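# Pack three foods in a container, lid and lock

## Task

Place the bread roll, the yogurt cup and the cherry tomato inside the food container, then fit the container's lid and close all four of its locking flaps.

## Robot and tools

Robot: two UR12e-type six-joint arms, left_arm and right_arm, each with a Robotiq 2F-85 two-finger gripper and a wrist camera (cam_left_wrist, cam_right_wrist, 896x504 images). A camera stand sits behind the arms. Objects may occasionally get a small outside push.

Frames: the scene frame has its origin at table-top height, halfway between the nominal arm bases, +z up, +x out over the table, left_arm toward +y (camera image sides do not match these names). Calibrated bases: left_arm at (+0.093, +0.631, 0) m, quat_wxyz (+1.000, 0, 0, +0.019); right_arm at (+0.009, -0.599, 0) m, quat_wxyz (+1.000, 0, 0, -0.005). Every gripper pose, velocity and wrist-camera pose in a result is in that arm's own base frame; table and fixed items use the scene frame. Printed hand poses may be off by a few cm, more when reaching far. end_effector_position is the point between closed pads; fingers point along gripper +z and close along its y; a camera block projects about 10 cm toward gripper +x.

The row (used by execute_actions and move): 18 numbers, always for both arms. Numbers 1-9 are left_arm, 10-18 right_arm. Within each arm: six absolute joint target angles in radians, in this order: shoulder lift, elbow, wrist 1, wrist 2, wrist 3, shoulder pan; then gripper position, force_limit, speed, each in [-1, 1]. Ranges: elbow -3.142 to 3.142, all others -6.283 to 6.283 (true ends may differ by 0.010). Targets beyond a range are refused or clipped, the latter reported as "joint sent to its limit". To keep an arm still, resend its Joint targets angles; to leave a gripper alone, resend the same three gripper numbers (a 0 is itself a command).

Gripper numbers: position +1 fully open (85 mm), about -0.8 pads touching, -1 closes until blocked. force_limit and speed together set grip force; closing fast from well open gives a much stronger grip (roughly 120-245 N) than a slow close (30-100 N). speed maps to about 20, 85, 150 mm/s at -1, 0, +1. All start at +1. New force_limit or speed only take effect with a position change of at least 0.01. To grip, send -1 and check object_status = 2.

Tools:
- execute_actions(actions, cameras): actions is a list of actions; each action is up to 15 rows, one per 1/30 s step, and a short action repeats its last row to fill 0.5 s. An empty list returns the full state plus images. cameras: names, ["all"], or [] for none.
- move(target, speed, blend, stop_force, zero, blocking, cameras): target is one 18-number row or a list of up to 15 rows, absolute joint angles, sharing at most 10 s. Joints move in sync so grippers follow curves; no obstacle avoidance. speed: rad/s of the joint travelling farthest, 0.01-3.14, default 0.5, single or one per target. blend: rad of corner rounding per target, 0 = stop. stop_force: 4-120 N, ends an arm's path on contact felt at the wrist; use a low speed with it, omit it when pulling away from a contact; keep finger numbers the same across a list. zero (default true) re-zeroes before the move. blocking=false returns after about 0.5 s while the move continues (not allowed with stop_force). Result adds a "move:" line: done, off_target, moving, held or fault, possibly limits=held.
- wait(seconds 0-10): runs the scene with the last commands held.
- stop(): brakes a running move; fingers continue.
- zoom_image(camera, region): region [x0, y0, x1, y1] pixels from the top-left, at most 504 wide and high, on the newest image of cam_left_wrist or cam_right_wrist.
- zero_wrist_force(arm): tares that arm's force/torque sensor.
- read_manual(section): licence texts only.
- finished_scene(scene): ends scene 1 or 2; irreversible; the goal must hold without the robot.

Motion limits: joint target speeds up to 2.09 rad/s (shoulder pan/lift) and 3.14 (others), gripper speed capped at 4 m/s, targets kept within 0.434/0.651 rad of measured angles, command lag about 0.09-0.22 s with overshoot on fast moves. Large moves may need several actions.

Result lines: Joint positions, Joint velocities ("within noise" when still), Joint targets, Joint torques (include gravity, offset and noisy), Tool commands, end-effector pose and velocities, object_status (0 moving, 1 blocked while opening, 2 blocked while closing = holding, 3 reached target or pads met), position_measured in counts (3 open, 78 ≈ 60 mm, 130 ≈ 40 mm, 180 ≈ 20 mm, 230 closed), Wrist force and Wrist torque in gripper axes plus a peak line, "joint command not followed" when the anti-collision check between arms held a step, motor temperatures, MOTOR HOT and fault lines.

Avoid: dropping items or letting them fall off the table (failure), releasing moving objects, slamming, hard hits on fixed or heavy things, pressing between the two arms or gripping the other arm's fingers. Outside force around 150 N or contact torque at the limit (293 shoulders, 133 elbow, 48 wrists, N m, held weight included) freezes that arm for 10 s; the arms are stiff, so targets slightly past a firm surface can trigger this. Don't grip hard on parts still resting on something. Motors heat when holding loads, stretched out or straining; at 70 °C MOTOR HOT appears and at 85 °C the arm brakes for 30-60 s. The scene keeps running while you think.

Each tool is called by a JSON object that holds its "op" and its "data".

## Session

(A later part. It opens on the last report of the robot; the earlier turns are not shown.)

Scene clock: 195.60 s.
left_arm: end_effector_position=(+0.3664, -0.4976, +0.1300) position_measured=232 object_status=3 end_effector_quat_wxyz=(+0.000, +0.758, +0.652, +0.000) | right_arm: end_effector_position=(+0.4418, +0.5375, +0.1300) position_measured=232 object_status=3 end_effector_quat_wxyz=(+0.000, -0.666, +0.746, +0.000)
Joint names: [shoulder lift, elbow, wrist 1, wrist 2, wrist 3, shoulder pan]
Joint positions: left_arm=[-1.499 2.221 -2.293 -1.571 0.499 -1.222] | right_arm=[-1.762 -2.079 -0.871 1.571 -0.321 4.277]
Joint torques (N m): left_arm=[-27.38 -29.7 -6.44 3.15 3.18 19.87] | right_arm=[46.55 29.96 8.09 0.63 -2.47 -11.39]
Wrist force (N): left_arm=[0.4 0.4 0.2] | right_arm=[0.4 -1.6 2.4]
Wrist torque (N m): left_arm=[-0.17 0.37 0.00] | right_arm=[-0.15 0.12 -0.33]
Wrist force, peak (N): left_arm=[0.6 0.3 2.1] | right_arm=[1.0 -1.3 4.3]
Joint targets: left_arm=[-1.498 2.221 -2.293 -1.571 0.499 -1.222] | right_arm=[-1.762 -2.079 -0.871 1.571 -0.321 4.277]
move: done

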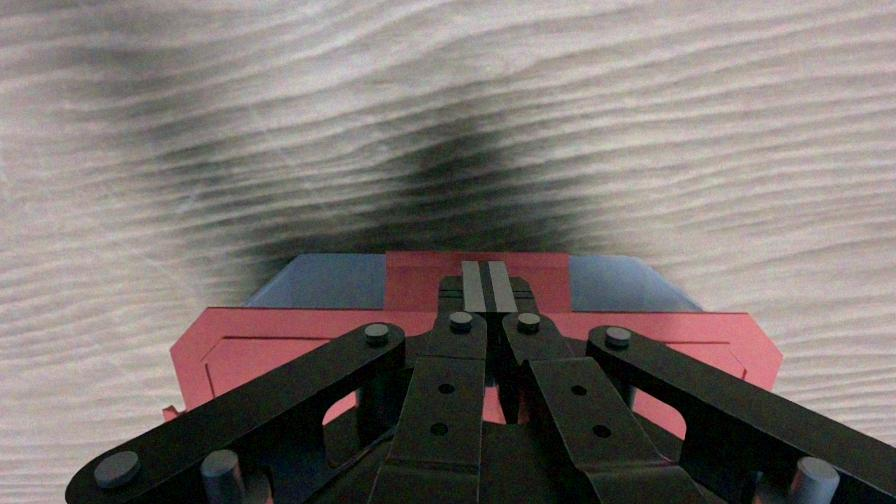

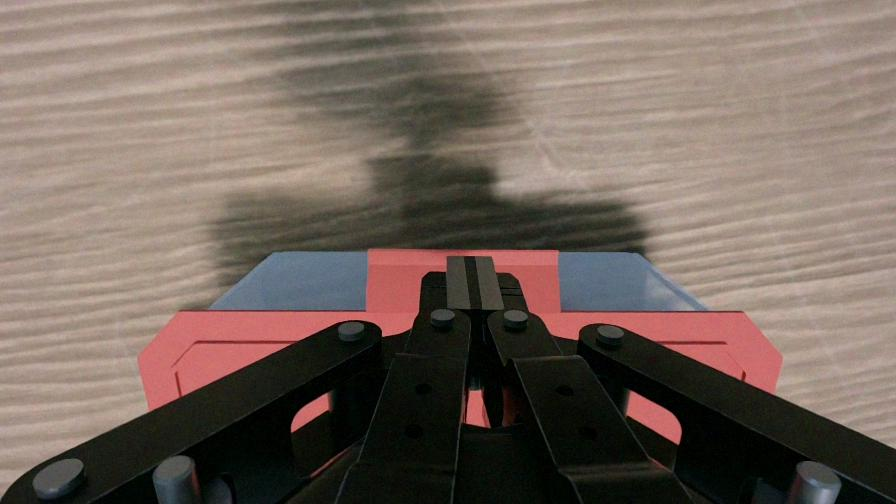

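{"op": "move", "data": {"target": [-1.4532,2.2461,-2.3637,-1.5708,0.4988,-1.2218,-1,0,0,-1.8026,-2.1022,-0.8076,1.5708,-0.3209,4.2773,-1,0,0], "speed": 0.02, "stop_force": 25, "cameras": ["all"]}}

Scene clock: 200.03 s.
left_arm: end_effector_position=(+0.3664, -0.4976, +0.0981) position_measured=232 object_status=3 end_effector_quat_wxyz=(+0.000, +0.758, +0.652, +0.000) | right_arm: end_effector_position=(+0.4418, +0.5375, +0.0980) position_measured=232 object_status=3 end_effector_quat_wxyz=(+0.000, -0.666, +0.746, +0.000)
Joint names: [shoulder lift, elbow, wrist 1, wrist 2, wrist 3, shoulder pan]
Joint positions: left_arm=[-1.453 2.246 -2.364 -1.571 0.499 -1.222] | right_arm=[-1.803 -2.102 -0.808 1.571 -0.321 4.277]
Joint torques (N m): left_arm=[-25.36 -28.03 -6.85 2.46 3.27 15.29] | right_arm=[47.05 28.86 7.66 0.09 -2.91 -11.19]
Wrist force (N): left_arm=[0.7 0.7 -0.1] | right_arm=[0.2 -1.5 2.1]
Wrist torque (N m): left_arm=[-0.12 0.36 0.02] | right_arm=[-0.14 0.20 -0.33]
Wrist force, peak (N): left_arm=[0.3 1.2 0.2] | right_arm=[0.2 -1.7 2.6]
Joint targets: left_arm=[-1.453 2.246 -2.364 -1.571 0.499 -1.222] | right_arm=[-1.803 -2.102 -0.808 1.571 -0.321 4.277]
move: done

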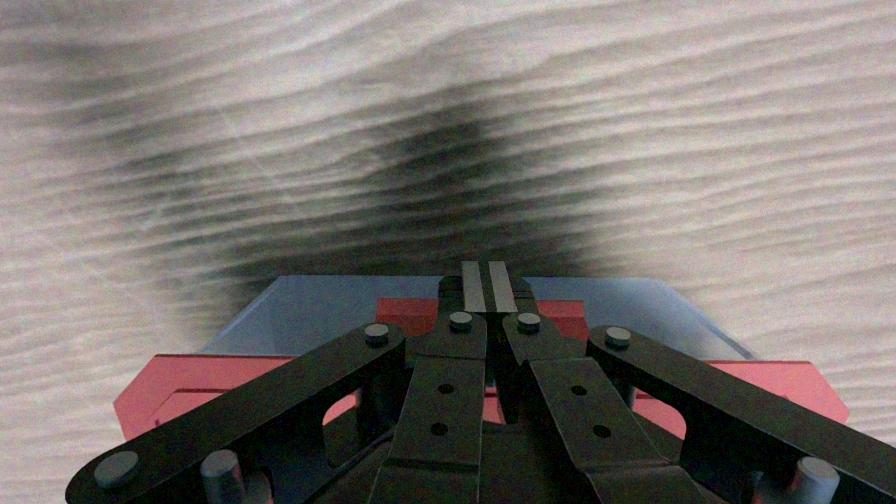

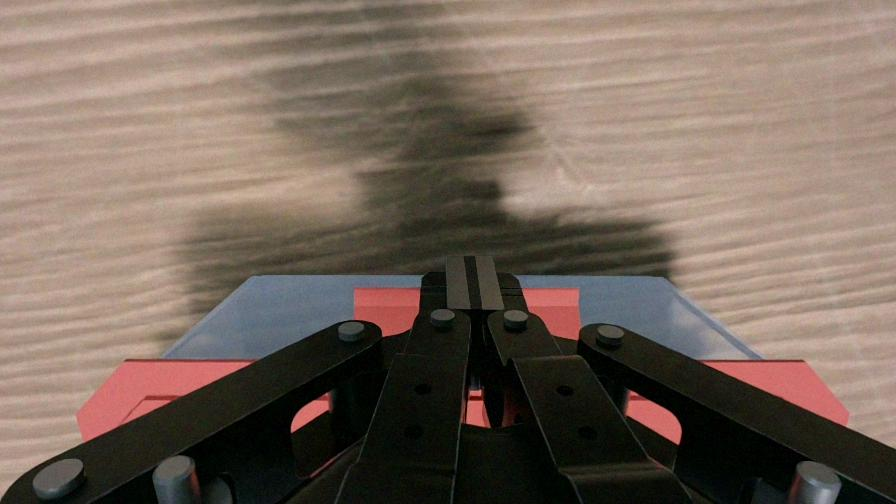

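{"op": "move", "data": {"target": [-1.4379,2.2281,-2.3610,-1.5708,0.4877,-1.2329,-1,0,0,-1.8192,-2.0798,-0.8134,1.5708,-0.3146,4.2836,-1,0,0], "speed": 0.012, "stop_force": 25, "cameras": ["all"]}}

Scene clock: 202.37 s.
left_arm: end_effector_position=(+0.3654, -0.5041, +0.0980) position_measured=232 object_status=3 end_effector_quat_wxyz=(+0.000, +0.758, +0.652, +0.000) | right_arm: end_effector_position=(+0.4426, +0.5441, +0.0979) position_measured=232 object_status=3 end_effector_quat_wxyz=(+0.000, -0.666, +0.746, +0.000)
Joint names: [shoulder lift, elbow, wrist 1, wrist 2, wrist 3, shoulder pan]
Joint positions: left_arm=[-1.446 2.238 -2.362 -1.571 0.493 -1.227] | right_arm=[-1.811 -2.091 -0.811 1.571 -0.318 4.28]
Joint torques (N m): left_arm=[-52.06 -39.58 -12.5 -6.84 3.39 3] | right_arm=[76.8 46.41 14.78 2.07 -1.2 -2.92]
Wrist force (N): left_arm=[26.8 0.5 -5.4] | right_arm=[27.3 -2.1 0.2]
Wrist torque (N m): left_arm=[-0.15 0.69 0.13] | right_arm=[-0.15 0.68 -0.51]
Wrist force, peak (N): left_arm=[36.3 0.2 -10.8] | right_arm=[35.3 -0.2 -6.6]
Joint targets: left_arm=[-1.446 2.238 -2.362 -1.571 0.493 -1.227] | right_arm=[-1.811 -2.091 -0.811 1.571 -0.318 4.280]
move: contact (left_arm, right_arm); right_arm: the elbow is farthest, 0.012 rad from its target

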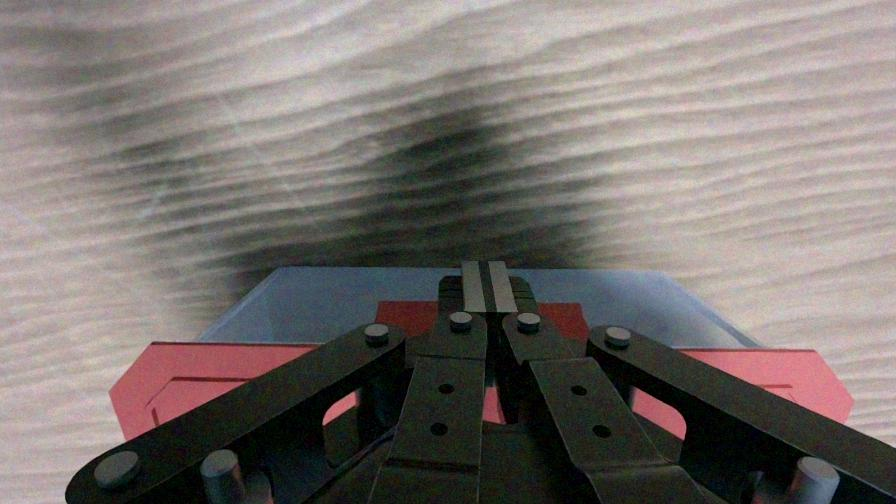

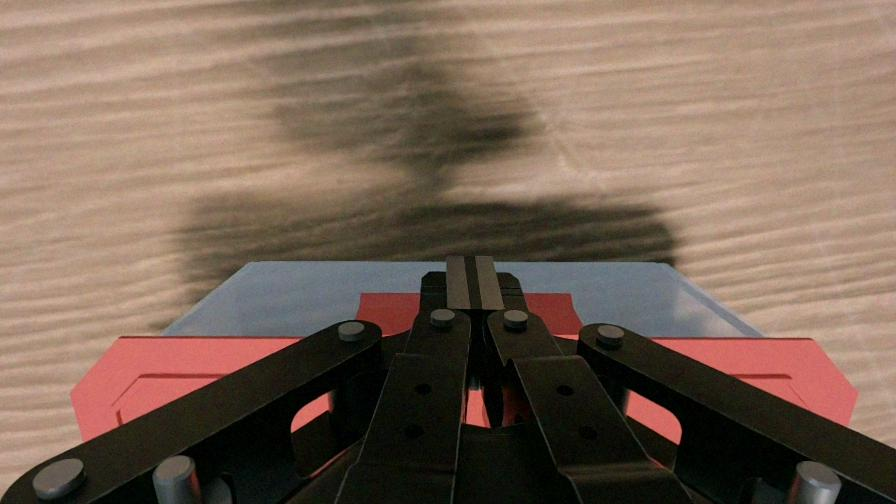

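{"op": "move", "data": {"target": [-1.4379,2.2281,-2.3610,-1.5708,0.4877,-1.2329,-1,0,0,-1.8192,-2.0798,-0.8134,1.5708,-0.3146,4.2836,-1,0,0], "speed": 0.008, "stop_force": 50, "zero": false, "cameras": ["all"]}}

speed must be a number from 0.01 to 3.14 (rad/s); nothing of the call was run

{"op": "move", "data": {"target": [-1.4379,2.2281,-2.3610,-1.5708,0.4877,-1.2329,-1,0,0,-1.8192,-2.0798,-0.8134,1.5708,-0.3146,4.2836,-1,0,0], "speed": 0.01, "stop_force": 50, "zero": false, "cameras": ["all"]}}

Scene clock: 204.00 s.
left_arm: end_effector_position=(+0.3654, -0.5046, +0.0979) position_measured=232 object_status=3 end_effector_quat_wxyz=(+0.000, +0.758, +0.652, +0.000) | right_arm: end_effector_position=(+0.4428, +0.5446, +0.0978) position_measured=232 object_status=3 end_effector_quat_wxyz=(+0.000, -0.666, +0.746, +0.000)
Joint names: [shoulder lift, elbow, wrist 1, wrist 2, wrist 3, shoulder pan]
Joint positions: left_arm=[-1.445 2.237 -2.362 -1.571 0.493 -1.227] | right_arm=[-1.811 -2.09 -0.811 1.571 -0.318 4.28]
Joint torques (N m): left_arm=[-48.88 -50.24 -17.58 -6.97 2.81 -6.06] | right_arm=[69.89 59.27 21.49 2.64 -1.38 6.63]
Wrist force (N): left_arm=[51.7 -1.9 -15.0] | right_arm=[52.9 2.0 -11.4]
Wrist torque (N m): left_arm=[-0.11 0.80 0.16] | right_arm=[-0.13 1.13 -0.56]
Wrist force, peak (N): left_arm=[60.6 -2.2 -20.2] | right_arm=[59.6 3.5 -17.9]
Joint targets: left_arm=[-1.445 2.237 -2.362 -1.571 0.493 -1.227] | right_arm=[-1.811 -2.090 -0.811 1.571 -0.318 4.280]
move: contact (left_arm, right_arm); right_arm: the elbow is farthest, 0.011 rad from its target

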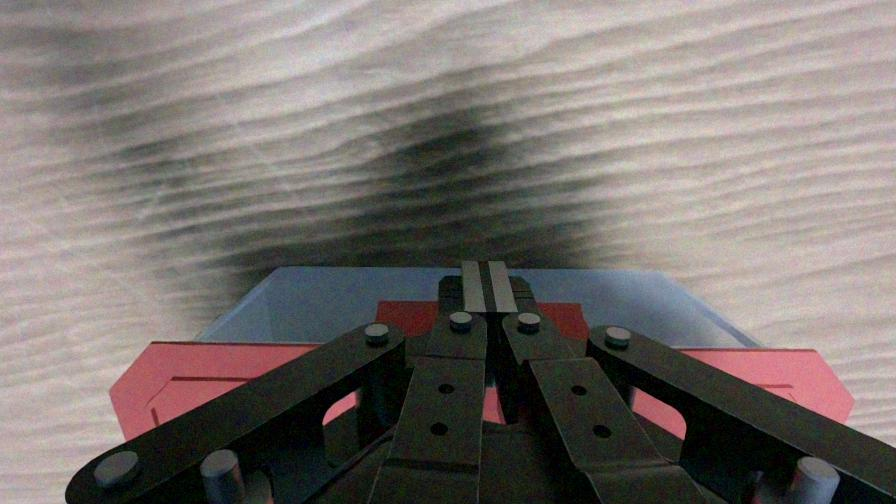

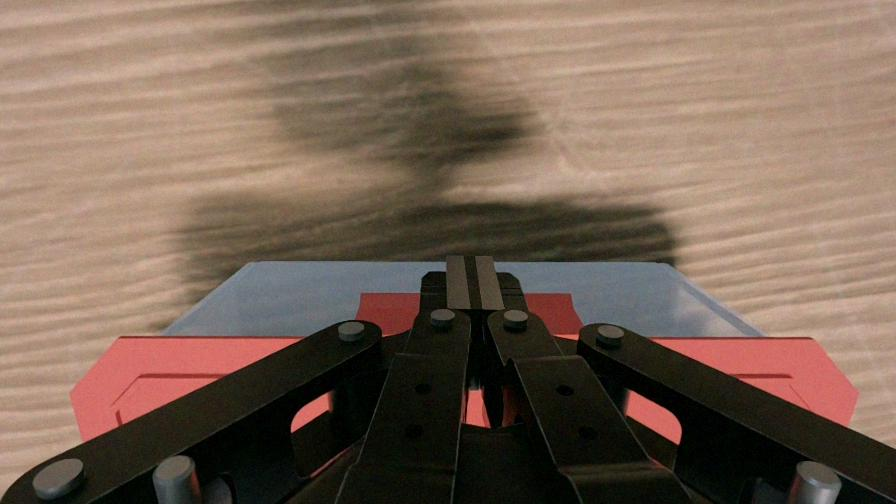

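{"op": "move", "data": {"target": [[-1.4532,2.2461,-2.3637,-1.5708,0.4988,-1.2218,-1,0,0,-1.8026,-2.1022,-0.8076,1.5708,-0.3209,4.2773,-1,0,0],[-1.4985,2.2209,-2.2932,-1.5708,0.4988,-1.2218,-1,0,0,-1.7624,-2.0794,-0.8706,1.5708,-0.3209,4.2773,-1,0,0],[-1.6628,2.0330,-1.9410,-1.5708,0.4949,-1.2257,-1,0,0,-1.6154,-1.9001,-1.1969,1.5708,-0.3179,4.2803,-1,0,0]], "speed": [0.03,0.1,0.4], "cameras": ["all"]}}

{"op": "zoom_image", "data": {"camera": "cam_left_wrist", "region": [280, 150, 640, 340]}}

{"op": "zoom_image", "data": {"camera": "cam_right_wrist", "region": [260, 130, 640, 340]}}

Scene clock: 207.40 s.
left_arm: end_effector_position=(+0.3656, -0.5023, +0.3000) position_measured=232 object_status=3 end_effector_quat_wxyz=(+0.000, +0.758, +0.652, +0.000) | right_arm: end_effector_position=(+0.4426, +0.5439, +0.3000) position_measured=232 object_status=3 end_effector_quat_wxyz=(+0.000, -0.666, +0.746, +0.000)
Joint names: [shoulder lift, elbow, wrist 1, wrist 2, wrist 3, shoulder pan]
Joint positions: left_arm=[-1.663 2.033 -1.941 -1.571 0.495 -1.226] | right_arm=[-1.615 -1.9 -1.197 1.571 -0.318 4.28]
Joint torques (N m): left_arm=[-44.81 -53.83 -0.46 2.68 -3.36 -16.54] | right_arm=[66.44 60.24 0.65 -0.92 1.68 19.93]
Wrist force (N): left_arm=[0.4 0.6 0.0] | right_arm=[-0.5 -2.5 0.4]
Wrist torque (N m): left_arm=[-0.12 0.37 0.14] | right_arm=[-0.25 0.23 -0.43]
Wrist force, peak (N): left_arm=[51.7 -2.3 -15.3] | right_arm=[54.1 2.5 -11.4]
Joint targets: left_arm=[-1.663 2.033 -1.941 -1.571 0.495 -1.226] | right_arm=[-1.615 -1.900 -1.197 1.571 -0.318 4.280]
move: done

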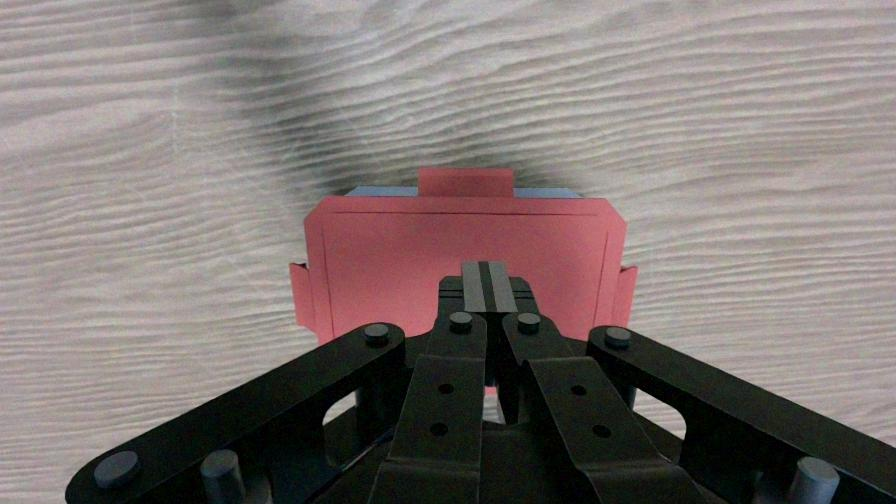

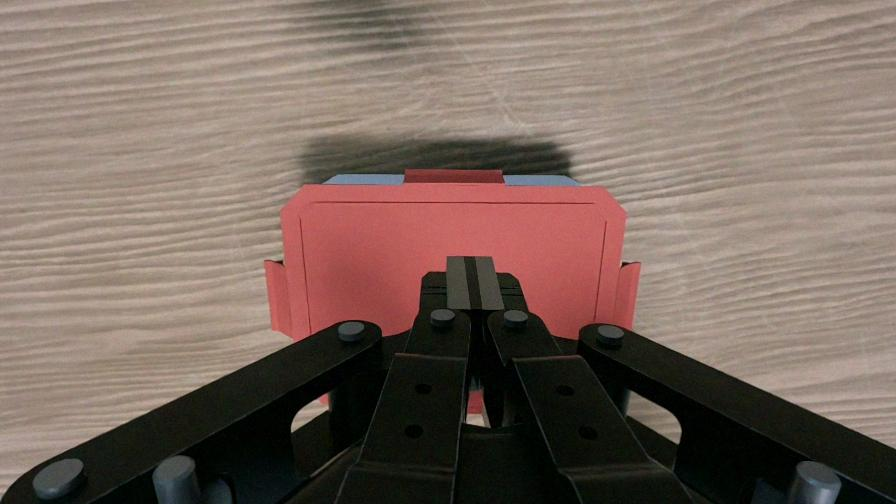

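Scaled by 1.400 from the camera's 896x504 image, which has a finer 1280x720 frame.

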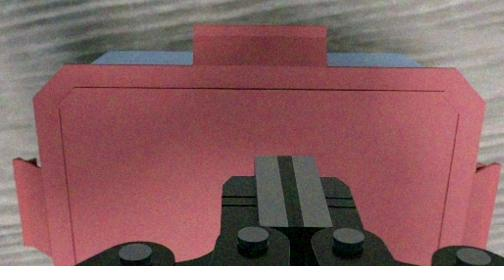

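Scaled by 1.326 from the camera's 896x504 image, which has a finer 1280x720 frame.

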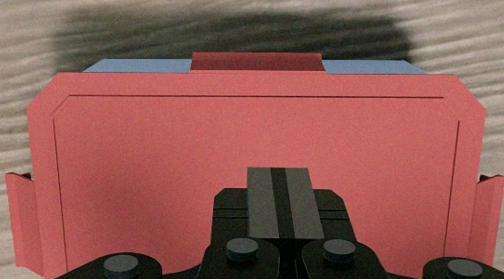

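{"op": "move", "data": {"target": [[-1.4914,2.2130,-2.2924,-1.5708,0.4937,-1.2269,-1,0,0,-1.7624,-2.0794,-0.8706,1.5708,-0.3209,4.2773,-1,0,0],[-1.4914,2.2130,-2.2924,-1.5708,0.4937,-1.2269,-1,0,0,-1.8026,-2.1022,-0.8076,1.5708,-0.3209,4.2773,-1,0,0],[-1.4914,2.2130,-2.2924,-1.5708,0.4937,-1.2269,-1,0,0,-1.8105,-2.0910,-0.8105,1.5708,-0.3178,4.2803,-1,0,0]], "speed": [0.4,0.05,0.015]}}

{"op": "move", "data": {"target": [-1.4402,2.2409,-2.3715,-1.5708,0.4937,-1.2269,-1,0,0,-1.8105,-2.0910,-0.8105,1.5708,-0.3178,4.2803,-1,0,0], "speed": 0.02, "stop_force": 40, "cameras": ["all"]}}

Scene clock: 211.70 s.
left_arm: end_effector_position=(+0.3654, -0.5038, +0.1300) position_measured=232 object_status=3 end_effector_quat_wxyz=(+0.000, +0.758, +0.652, +0.000) | right_arm: end_effector_position=(+0.4428, +0.5442, +0.0983) position_measured=232 object_status=3 end_effector_quat_wxyz=(+0.000, -0.666, +0.746, +0.000)
Joint names: [shoulder lift, elbow, wrist 1, wrist 2, wrist 3, shoulder pan]
Joint positions: left_arm=[-1.491 2.213 -2.292 -1.571 0.494 -1.227] | right_arm=[-1.81 -2.091 -0.81 1.571 -0.318 4.28]
Joint torques (N m): left_arm=[-27.79 -29.86 -6.92 2.09 -3.21 -15.04] | right_arm=[46.79 50.07 1.4 -0.83 2.12 19.21]
Wrist force (N): left_arm=[0.4 0.4 0.4] | right_arm=[1.2 -2.4 1.6]
Wrist torque (N m): left_arm=[-0.17 0.38 0.13] | right_arm=[-0.29 0.22 -0.47]
Wrist force, peak (N): left_arm=[0.6 0.6 2.1] | right_arm=[0.1 -2.5 3.0]
Joint targets: left_arm=[-1.491 2.213 -2.292 -1.571 0.494 -1.227] | right_arm=[-1.811 -2.091 -0.810 1.571 -0.318 4.280]
move: done

Scene clock: 214.90 s.
left_arm: end_effector_position=(+0.3656, -0.5042, +0.1115) position_measured=232 object_status=3 end_effector_quat_wxyz=(+0.000, +0.758, +0.652, +0.000) | right_arm: end_effector_position=(+0.4428, +0.5443, +0.0983) position_measured=232 object_status=3 end_effector_quat_wxyz=(+0.000, -0.666, +0.746, +0.000)
Joint names: [shoulder lift, elbow, wrist 1, wrist 2, wrist 3, shoulder pan]
Joint positions: left_arm=[-1.465 2.227 -2.333 -1.571 0.494 -1.227] | right_arm=[-1.811 -2.091 -0.811 1.571 -0.318 4.28]
Joint torques (N m): left_arm=[-32.28 -38.29 -1.63 -2.96 -3.53 -17.68] | right_arm=[54.78 49.96 11.52 -0.64 2.1 18.8]
Wrist force (N): left_arm=[21.4 -1.1 -35.4] | right_arm=[11.5 -3.0 2.4]
Wrist torque (N m): left_arm=[-0.11 0.43 0.15] | right_arm=[-0.30 0.49 -0.50]
Wrist force, peak (N): left_arm=[26.1 -2.9 -47.0] | right_arm=[11.6 -2.7 2.7]
Joint targets: left_arm=[-1.465 2.227 -2.333 -1.571 0.494 -1.227] | right_arm=[-1.811 -2.091 -0.810 1.571 -0.318 4.280]
move: contact (left_arm); left_arm: the wrist 1 is farthest, 0.039 rad from its target

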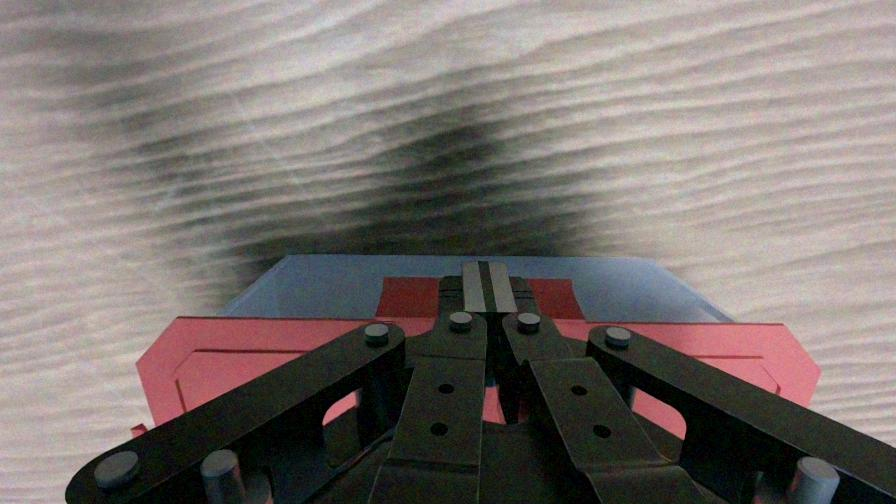

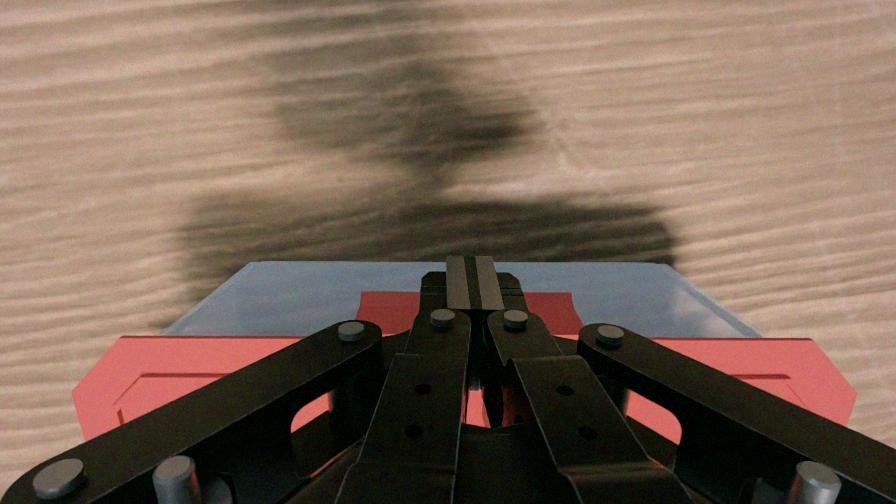

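{"op": "move", "data": {"target": [[-1.4985,2.2209,-2.2932,-1.5708,0.4988,-1.2218,-1,0,0,-1.8105,-2.0910,-0.8105,1.5708,-0.3178,4.2803,-1,0,0],[-1.4472,2.2490,-2.3726,-1.5708,0.4988,-1.2218,-1,0,0,-1.8105,-2.0910,-0.8105,1.5708,-0.3178,4.2803,-1,0,0]], "speed": [0.05,0.04], "cameras": ["cam_left_wrist"]}}

{"op": "move", "data": {"target": [-1.4320,2.2310,-2.3698,-1.5708,0.4877,-1.2329,-1,0,0,-1.8105,-2.0910,-0.8105,1.5708,-0.3178,4.2803,-1,0,0], "speed": 0.01, "stop_force": 65, "cameras": ["all"]}}

Scene clock: 218.57 s.
left_arm: end_effector_position=(+0.3664, -0.4976, +0.0941) position_measured=232 object_status=3 end_effector_quat_wxyz=(+0.000, +0.758, +0.652, +0.000) | right_arm: end_effector_position=(+0.4428, +0.5443, +0.0983) position_measured=232 object_status=3 end_effector_quat_wxyz=(+0.000, -0.666, +0.746, +0.000)
Joint names: [shoulder lift, elbow, wrist 1, wrist 2, wrist 3, shoulder pan]
Joint positions: left_arm=[-1.447 2.249 -2.372 -1.571 0.499 -1.222] | right_arm=[-1.811 -2.091 -0.811 1.571 -0.318 4.28]
Joint torques (N m): left_arm=[-30.18 -27.51 -7.5 2.89 2.87 15.34] | right_arm=[71.37 43.26 1.42 -0.82 2.72 13.46]
Wrist force (N): left_arm=[0.3 0.6 -0.1] | right_arm=[0.3 -2.6 1.4]
Wrist torque (N m): left_arm=[-0.14 0.42 0.02] | right_arm=[-0.29 0.28 -0.46]
Wrist force, peak (N): left_arm=[21.8 -0.8 -35.7] | right_arm=[11.6 -2.7 2.7]
Joint targets: left_arm=[-1.447 2.249 -2.373 -1.571 0.499 -1.222] | right_arm=[-1.811 -2.091 -0.810 1.571 -0.318 4.280]
move: done
Images, in order (width x height): cam_left_wrist 896x504.

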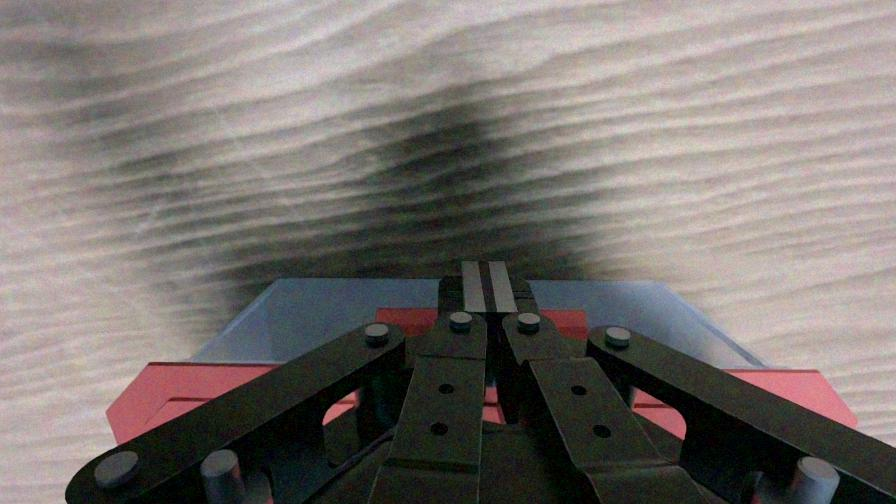

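Scene clock: 220.73 s.
left_arm: end_effector_position=(+0.3653, -0.5049, +0.0939) position_measured=232 object_status=3 end_effector_quat_wxyz=(+0.000, +0.758, +0.652, +0.000) | right_arm: end_effector_position=(+0.4428, +0.5443, +0.0983) position_measured=232 object_status=3 end_effector_quat_wxyz=(+0.000, -0.666, +0.746, +0.000)
Joint names: [shoulder lift, elbow, wrist 1, wrist 2, wrist 3, shoulder pan]
Joint positions: left_arm=[-1.439 2.239 -2.371 -1.571 0.493 -1.228] | right_arm=[-1.81 -2.091 -0.811 1.571 -0.318 4.28]
Joint torques (N m): left_arm=[-44.09 -48.9 -17.18 -7.85 3.26 -9.42] | right_arm=[42.88 80.39 23.01 6.6 2.12 16.17]
Wrist force (N): left_arm=[57.0 1.2 -22.1] | right_arm=[59.6 -0.8 -18.0]
Wrist torque (N m): left_arm=[-0.19 0.68 0.13] | right_arm=[-0.33 1.27 -0.54]
Wrist force, peak (N): left_arm=[72.5 0.1 -30.7] | right_arm=[59.9 -0.7 -17.8]
Joint targets: left_arm=[-1.439 2.239 -2.371 -1.571 0.493 -1.228] | right_arm=[-1.811 -2.091 -0.810 1.571 -0.318 4.280]
move: contact (left_arm)

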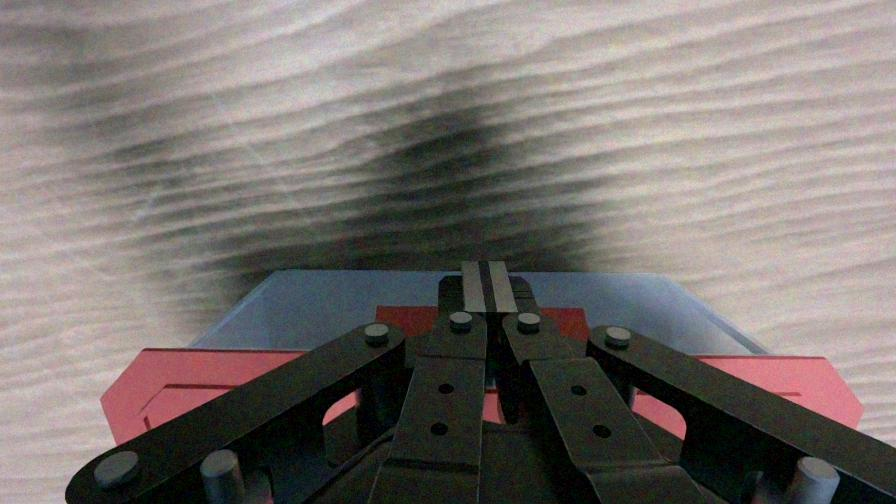

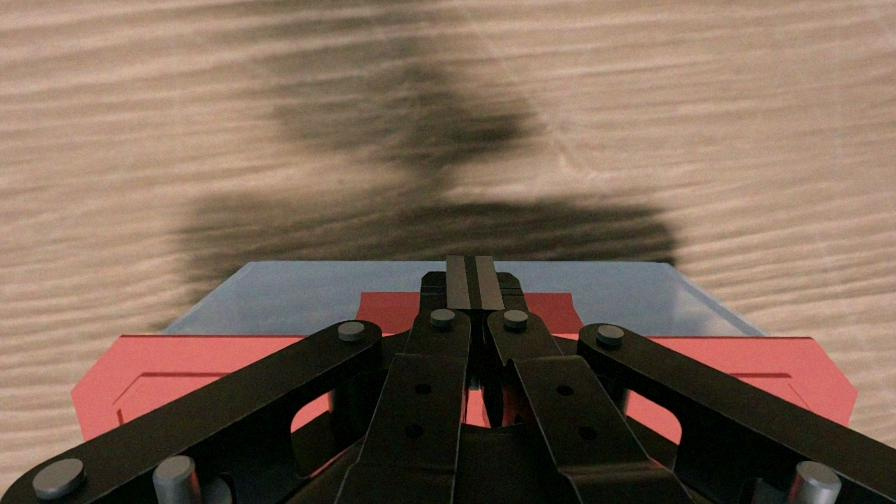

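{"op": "move", "data": {"target": [[-1.4472,2.2490,-2.3726,-1.5708,0.4988,-1.2218,-1,0,0,-1.8105,-2.0910,-0.8105,1.5708,-0.3178,4.2803,-1,0,0],[-1.6628,2.0330,-1.9410,-1.5708,0.4949,-1.2257,-1,0,0,-1.8105,-2.0910,-0.8105,1.5708,-0.3178,4.2803,-1,0,0]], "speed": [0.04,0.4], "cameras": ["cam_left_wrist"]}}

{"op": "zoom_image", "data": {"camera": "cam_left_wrist", "region": [280, 150, 640, 340]}}

Scene clock: 223.20 s.
left_arm: end_effector_position=(+0.3656, -0.5023, +0.3000) position_measured=232 object_status=3 end_effector_quat_wxyz=(+0.000, +0.758, +0.652, +0.000) | right_arm: end_effector_position=(+0.4428, +0.5443, +0.0983) position_measured=232 object_status=3 end_effector_quat_wxyz=(+0.000, -0.666, +0.746, +0.000)
Joint names: [shoulder lift, elbow, wrist 1, wrist 2, wrist 3, shoulder pan]
Joint positions: left_arm=[-1.663 2.033 -1.941 -1.571 0.495 -1.226] | right_arm=[-1.811 -2.091 -0.811 1.571 -0.318 4.28]
Joint torques (N m): left_arm=[-45.13 -51.09 -0.31 2.82 -3.32 -17.58] | right_arm=[72.3 28.33 1.44 -1.6 1.96 10.18]
Wrist force (N): left_arm=[0.4 0.5 0.2] | right_arm=[0.5 -1.6 1.7]
Wrist torque (N m): left_arm=[-0.14 0.38 0.14] | right_arm=[-0.13 0.22 -0.46]
Wrist force, peak (N): left_arm=[57.0 1.4 -22.1] | right_arm=[59.9 -0.7 -17.8]
Joint targets: left_arm=[-1.663 2.033 -1.941 -1.571 0.495 -1.226] | right_arm=[-1.811 -2.091 -0.810 1.571 -0.318 4.280]
move: done
Images, in order (width x height): cam_left_wrist 896x504.

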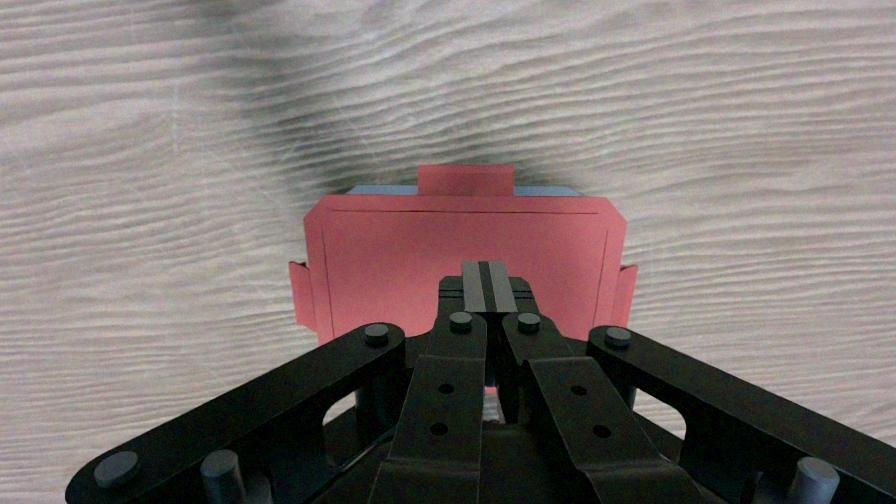

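Scaled by 1.400 from the camera's 896x504 image, which has a finer 1280x720 frame.

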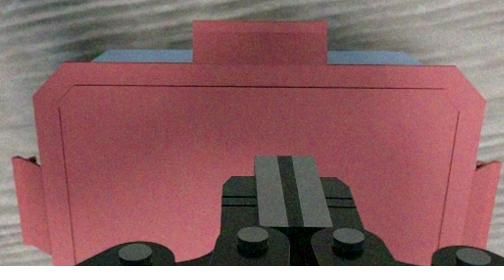

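{"op": "move", "data": {"target": [[-1.6628,2.0330,-1.9410,-1.5708,0.4949,-1.2257,-1,0,0,-1.8026,-2.1022,-0.8076,1.5708,-0.3209,4.2773,-1,0,0],[-1.6628,2.0330,-1.9410,-1.5708,0.4949,-1.2257,-1,0,0,-1.7100,-2.0200,-0.9824,1.5708,-0.3209,4.2773,-1,0,0],[-1.6628,2.0330,-1.9410,-1.5708,0.4949,-1.2257,-1,0,0,-1.9041,-1.8655,-0.9428,1.5708,-0.2716,4.3266,-1,0,0]], "speed": [0.04,0.3,0.3], "blend": [0,0.05,0], "cameras": ["all"]}}

Scene clock: 226.10 s.
left_arm: end_effector_position=(+0.3656, -0.5023, +0.3001) position_measured=232 object_status=3 end_effector_quat_wxyz=(+0.000, +0.758, +0.652, +0.000) | right_arm: end_effector_position=(+0.4543, +0.6326, +0.1530) position_measured=232 object_status=3 end_effector_quat_wxyz=(+0.000, -0.666, +0.746, +0.000)
Joint names: [shoulder lift, elbow, wrist 1, wrist 2, wrist 3, shoulder pan]
Joint positions: left_arm=[-1.663 2.033 -1.941 -1.571 0.495 -1.226] | right_arm=[-1.858 -1.902 -0.952 1.571 -0.283 4.315]
Joint torques (N m): left_arm=[-43.81 -53.38 -0.57 2.8 -3.22 -16.3] | right_arm=[82.64 33.7 1.39 -0.57 -2.16 -16.03]
Wrist force (N): left_arm=[0.4 0.6 0.2] | right_arm=[-0.7 -1.3 1.2]
Wrist torque (N m): left_arm=[-0.12 0.38 0.14] | right_arm=[-0.04 0.31 -0.34]
Wrist force, peak (N): left_arm=[0.7 1.0 0.3] | right_arm=[-11.3 0.3 6.2]
Joint targets: left_arm=[-1.663 2.033 -1.941 -1.571 0.495 -1.226] | right_arm=[-1.858 -1.902 -0.952 1.571 -0.283 4.315]
move: held (right_arm; a check stopped the path); path passed 2 of 3 targets; limits=held; right_arm: the shoulder lift is farthest, 0.046 rad from its target
joint command not followed: on one or more control steps a check withheld the commanded joint targets of the right arm, and it was not sent them on those steps.
cause: the commanded joint targets, or the way to them, would bring a part of the robot too close to another arm (a part of this arm just beyond the wrist 2 and the left arm's gripper, 30 mm apart when this arm was first held).

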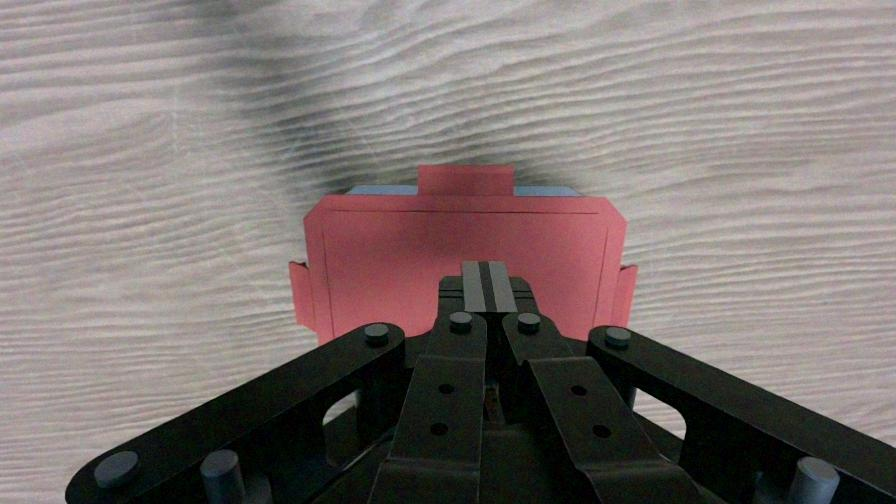

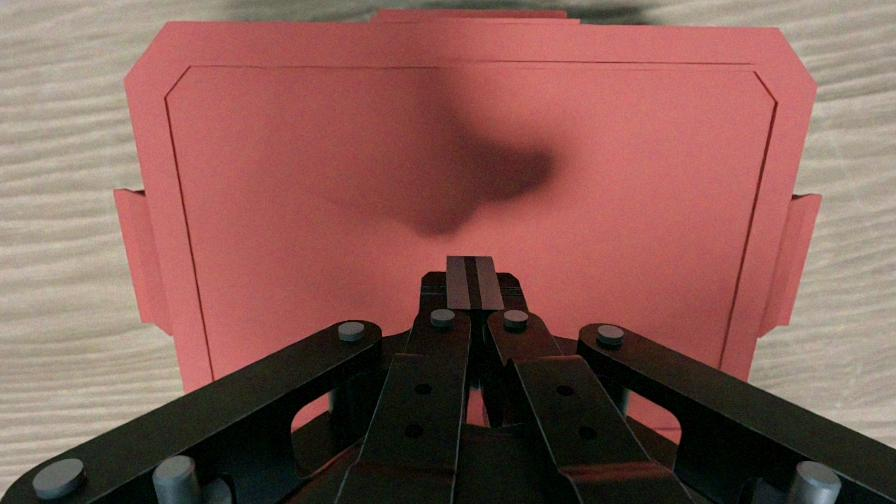

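{"op": "move", "data": {"target": [[-1.6628,2.0330,-1.9410,-1.5708,0.4949,-1.2257,-1,0,0,-1.9085,-2.0916,-0.1255,1.7520,-0.2647,4.2788,-1,0,0],[-1.4985,2.2209,-2.2932,-1.5708,0.4988,-1.2218,-1,0,0,-1.9085,-2.0916,-0.1255,1.7520,-0.2647,4.2788,-1,0,0]], "speed": [0.4,0.4], "cameras": ["all"]}}

Scene clock: 231.03 s.
left_arm: end_effector_position=(+0.3664, -0.4976, +0.1300) position_measured=232 object_status=3 end_effector_quat_wxyz=(+0.000, +0.758, +0.652, +0.000) | right_arm: end_effector_position=(+0.4607, +0.7024, +0.1600) position_measured=232 object_status=3 end_effector_quat_wxyz=(+0.224, -0.635, +0.712, +0.200)
Joint names: [shoulder lift, elbow, wrist 1, wrist 2, wrist 3, shoulder pan]
Joint positions: left_arm=[-1.499 2.221 -2.293 -1.571 0.499 -1.222] | right_arm=[-1.909 -2.092 -0.125 1.752 -0.265 4.279]
Joint torques (N m): left_arm=[-24.82 -31.31 -6.95 2.76 3.37 17.18] | right_arm=[52.03 26.28 8.75 2.68 1.92 -12.79]
Wrist force (N): left_arm=[0.4 0.6 0.3] | right_arm=[0.3 -1.9 0.8]
Wrist torque (N m): left_arm=[-0.14 0.37 0.00] | right_arm=[-0.27 0.30 -0.57]
Wrist force, peak (N): left_arm=[0.6 0.6 -2.2] | right_arm=[-0.6 -2.6 0.6]
Joint targets: left_arm=[-1.498 2.221 -2.293 -1.571 0.499 -1.222] | right_arm=[-1.909 -2.092 -0.125 1.752 -0.265 4.279]
move: done

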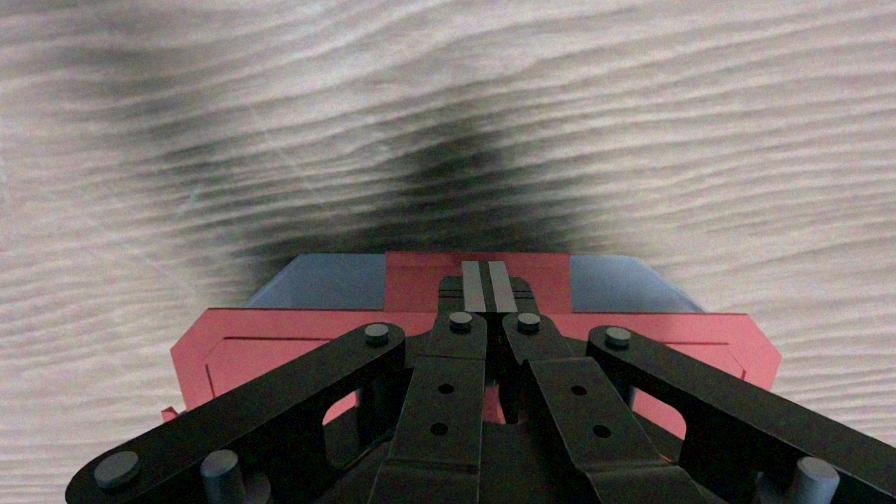

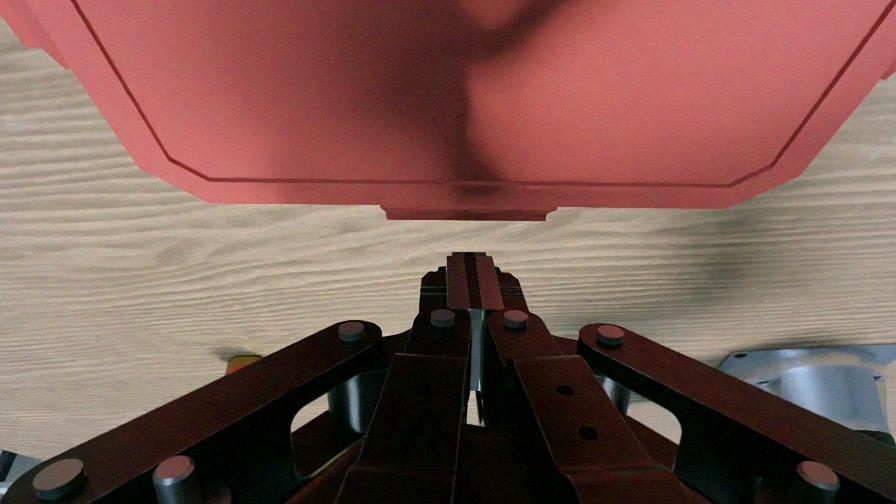

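{"op": "move", "data": {"target": [-1.4985,2.2209,-2.2932,-1.5708,0.4988,-1.2218,-1,0,0,-1.9752,-2.1099,-0.0405,1.7520,-0.2647,4.2788,-1,0,0], "speed": 0.02, "stop_force": 25, "cameras": ["all"]}}

Scene clock: 236.60 s.
left_arm: end_effector_position=(+0.3664, -0.4976, +0.1300) position_measured=232 object_status=3 end_effector_quat_wxyz=(+0.000, +0.758, +0.652, +0.000) | right_arm: end_effector_position=(+0.4607, +0.7024, +0.1151) position_measured=232 object_status=3 end_effector_quat_wxyz=(+0.224, -0.635, +0.712, +0.200)
Joint names: [shoulder lift, elbow, wrist 1, wrist 2, wrist 3, shoulder pan]
Joint positions: left_arm=[-1.498 2.221 -2.293 -1.571 0.499 -1.222] | right_arm=[-1.975 -2.11 -0.04 1.752 -0.265 4.279]
Joint torques (N m): left_arm=[-27.94 -30.1 -6.49 2.75 3.15 17.11] | right_arm=[40.74 13.86 2.67 -0.1 1.65 -11.05]
Wrist force (N): left_arm=[0.3 0.4 0.0] | right_arm=[-7.7 -1.2 -17.6]
Wrist torque (N m): left_arm=[-0.17 0.40 0.00] | right_arm=[-0.33 0.42 -0.53]
Wrist force, peak (N): left_arm=[0.2 1.0 0.3] | right_arm=[-7.7 -1.4 -17.9]
Joint targets: left_arm=[-1.498 2.221 -2.293 -1.571 0.499 -1.222] | right_arm=[-1.975 -2.110 -0.041 1.752 -0.265 4.279]
move: done

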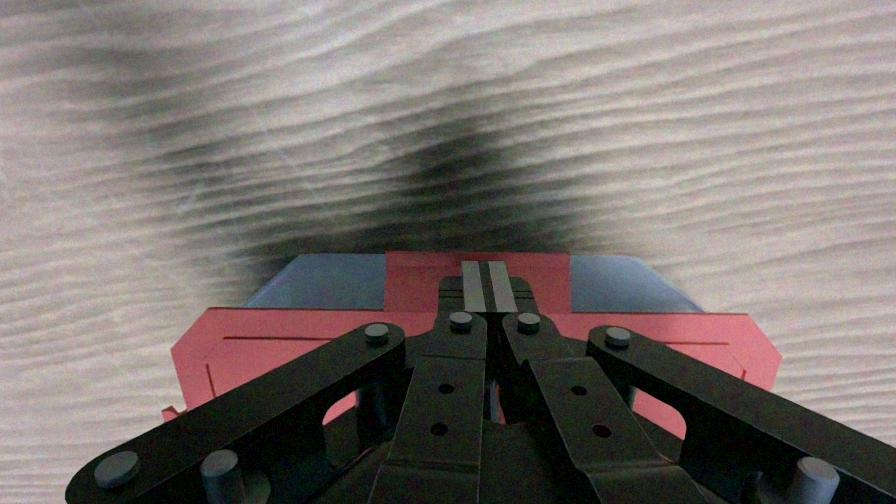

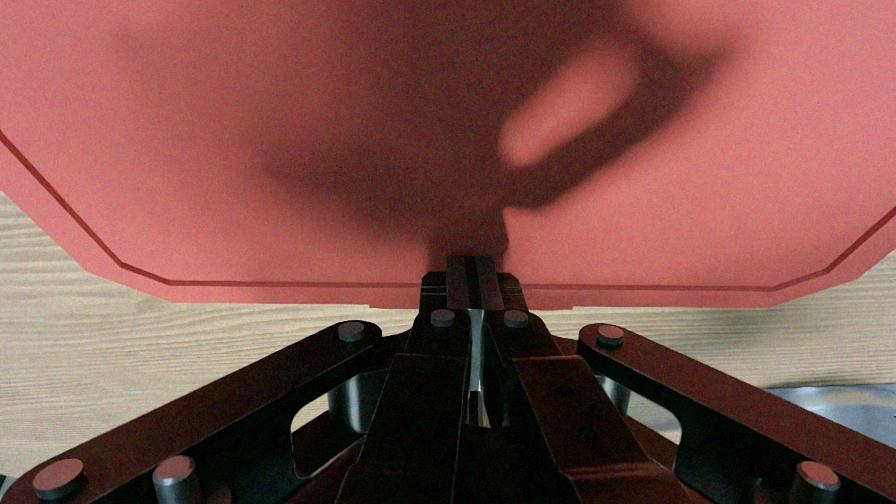

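{"op": "move", "data": {"target": [[-1.4472,2.2490,-2.3726,-1.5708,0.4988,-1.2218,-1,0,0,-1.9772,-2.1105,-0.0379,1.7520,-0.2647,4.2788,-1,0,0]], "speed": 0.04}}

{"op": "move", "data": {"target": [-1.4320,2.2310,-2.3698,-1.5708,0.4877,-1.2329,-1,0,0,-1.9772,-2.1105,-0.0379,1.7520,-0.2647,4.2788,-1,0,0], "speed": 0.01, "stop_force": 50, "cameras": ["all"]}}

Scene clock: 240.57 s.
left_arm: end_effector_position=(+0.3664, -0.4976, +0.0941) position_measured=232 object_status=3 end_effector_quat_wxyz=(+0.000, +0.758, +0.652, +0.000) | right_arm: end_effector_position=(+0.4607, +0.7024, +0.1137) position_measured=232 object_status=3 end_effector_quat_wxyz=(+0.224, -0.635, +0.712, +0.200)
Joint names: [shoulder lift, elbow, wrist 1, wrist 2, wrist 3, shoulder pan]
Joint positions: left_arm=[-1.447 2.249 -2.372 -1.571 0.499 -1.222] | right_arm=[-1.977 -2.11 -0.038 1.752 -0.265 4.279]
Joint torques (N m): left_arm=[-28.99 -27.91 -7.47 2.84 3.01 15.75] | right_arm=[-0.17 -9.94 -7.33 -1.94 2.1 -8.51]
Wrist force (N): left_arm=[0.5 0.5 0.2] | right_arm=[-29.3 5.2 -61.8]
Wrist torque (N m): left_arm=[-0.14 0.38 0.02] | right_arm=[-0.46 0.19 -0.48]
Wrist force, peak (N): left_arm=[0.9 0.8 0.2] | right_arm=[-29.3 4.8 -62.1]
Joint targets: left_arm=[-1.447 2.249 -2.373 -1.571 0.499 -1.222] | right_arm=[-1.977 -2.111 -0.038 1.752 -0.265 4.279]
move: done

Scene clock: 242.50 s.
left_arm: end_effector_position=(+0.3656, -0.5029, +0.0939) position_measured=232 object_status=3 end_effector_quat_wxyz=(+0.000, +0.758, +0.652, +0.000) | right_arm: end_effector_position=(+0.4607, +0.7023, +0.1137) position_measured=232 object_status=3 end_effector_quat_wxyz=(+0.224, -0.635, +0.712, +0.200)
Joint names: [shoulder lift, elbow, wrist 1, wrist 2, wrist 3, shoulder pan]
Joint positions: left_arm=[-1.441 2.242 -2.371 -1.571 0.494 -1.226] | right_arm=[-1.977 -2.111 -0.038 1.752 -0.265 4.279]
Joint torques (N m): left_arm=[-49.27 -47.3 -14.74 -9.16 2.93 -3.38] | right_arm=[-2.13 10.11 -12.09 -4.25 2.06 6.97]
Wrist force (N): left_arm=[42.3 1.9 -8.9] | right_arm=[-25.0 3.3 -77.7]
Wrist torque (N m): left_arm=[-0.20 0.82 0.11] | right_arm=[-0.40 0.45 -0.50]
Wrist force, peak (N): left_arm=[56.2 -1.4 -20.5] | right_arm=[-23.7 7.4 -79.5]
Joint targets: left_arm=[-1.441 2.242 -2.371 -1.571 0.494 -1.226] | right_arm=[-1.977 -2.111 -0.038 1.752 -0.265 4.279]
move: contact (left_arm); left_arm: the elbow is farthest, 0.011 rad from its target

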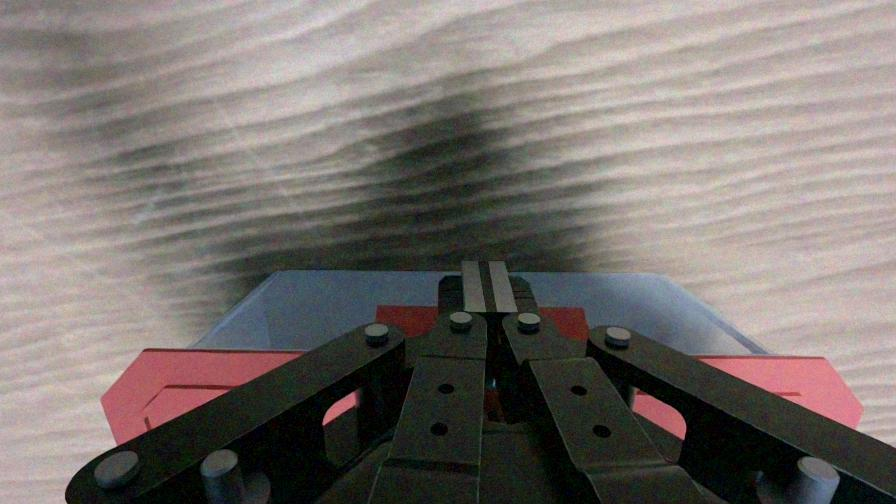

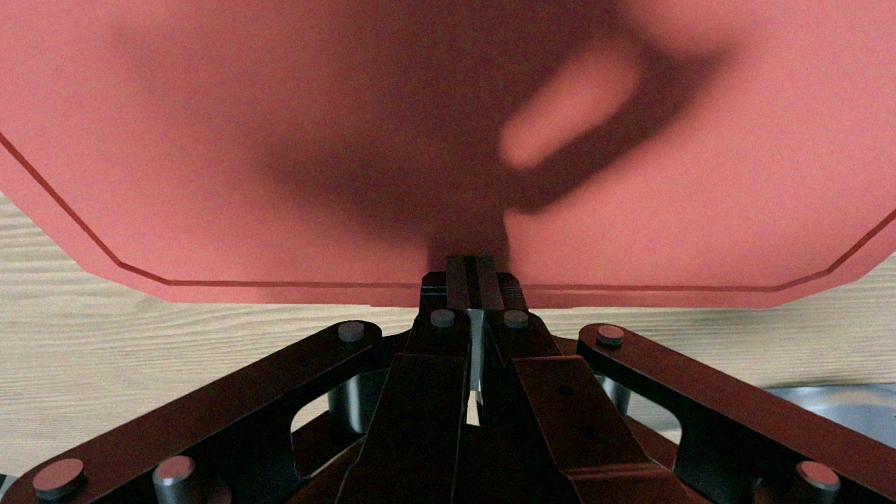

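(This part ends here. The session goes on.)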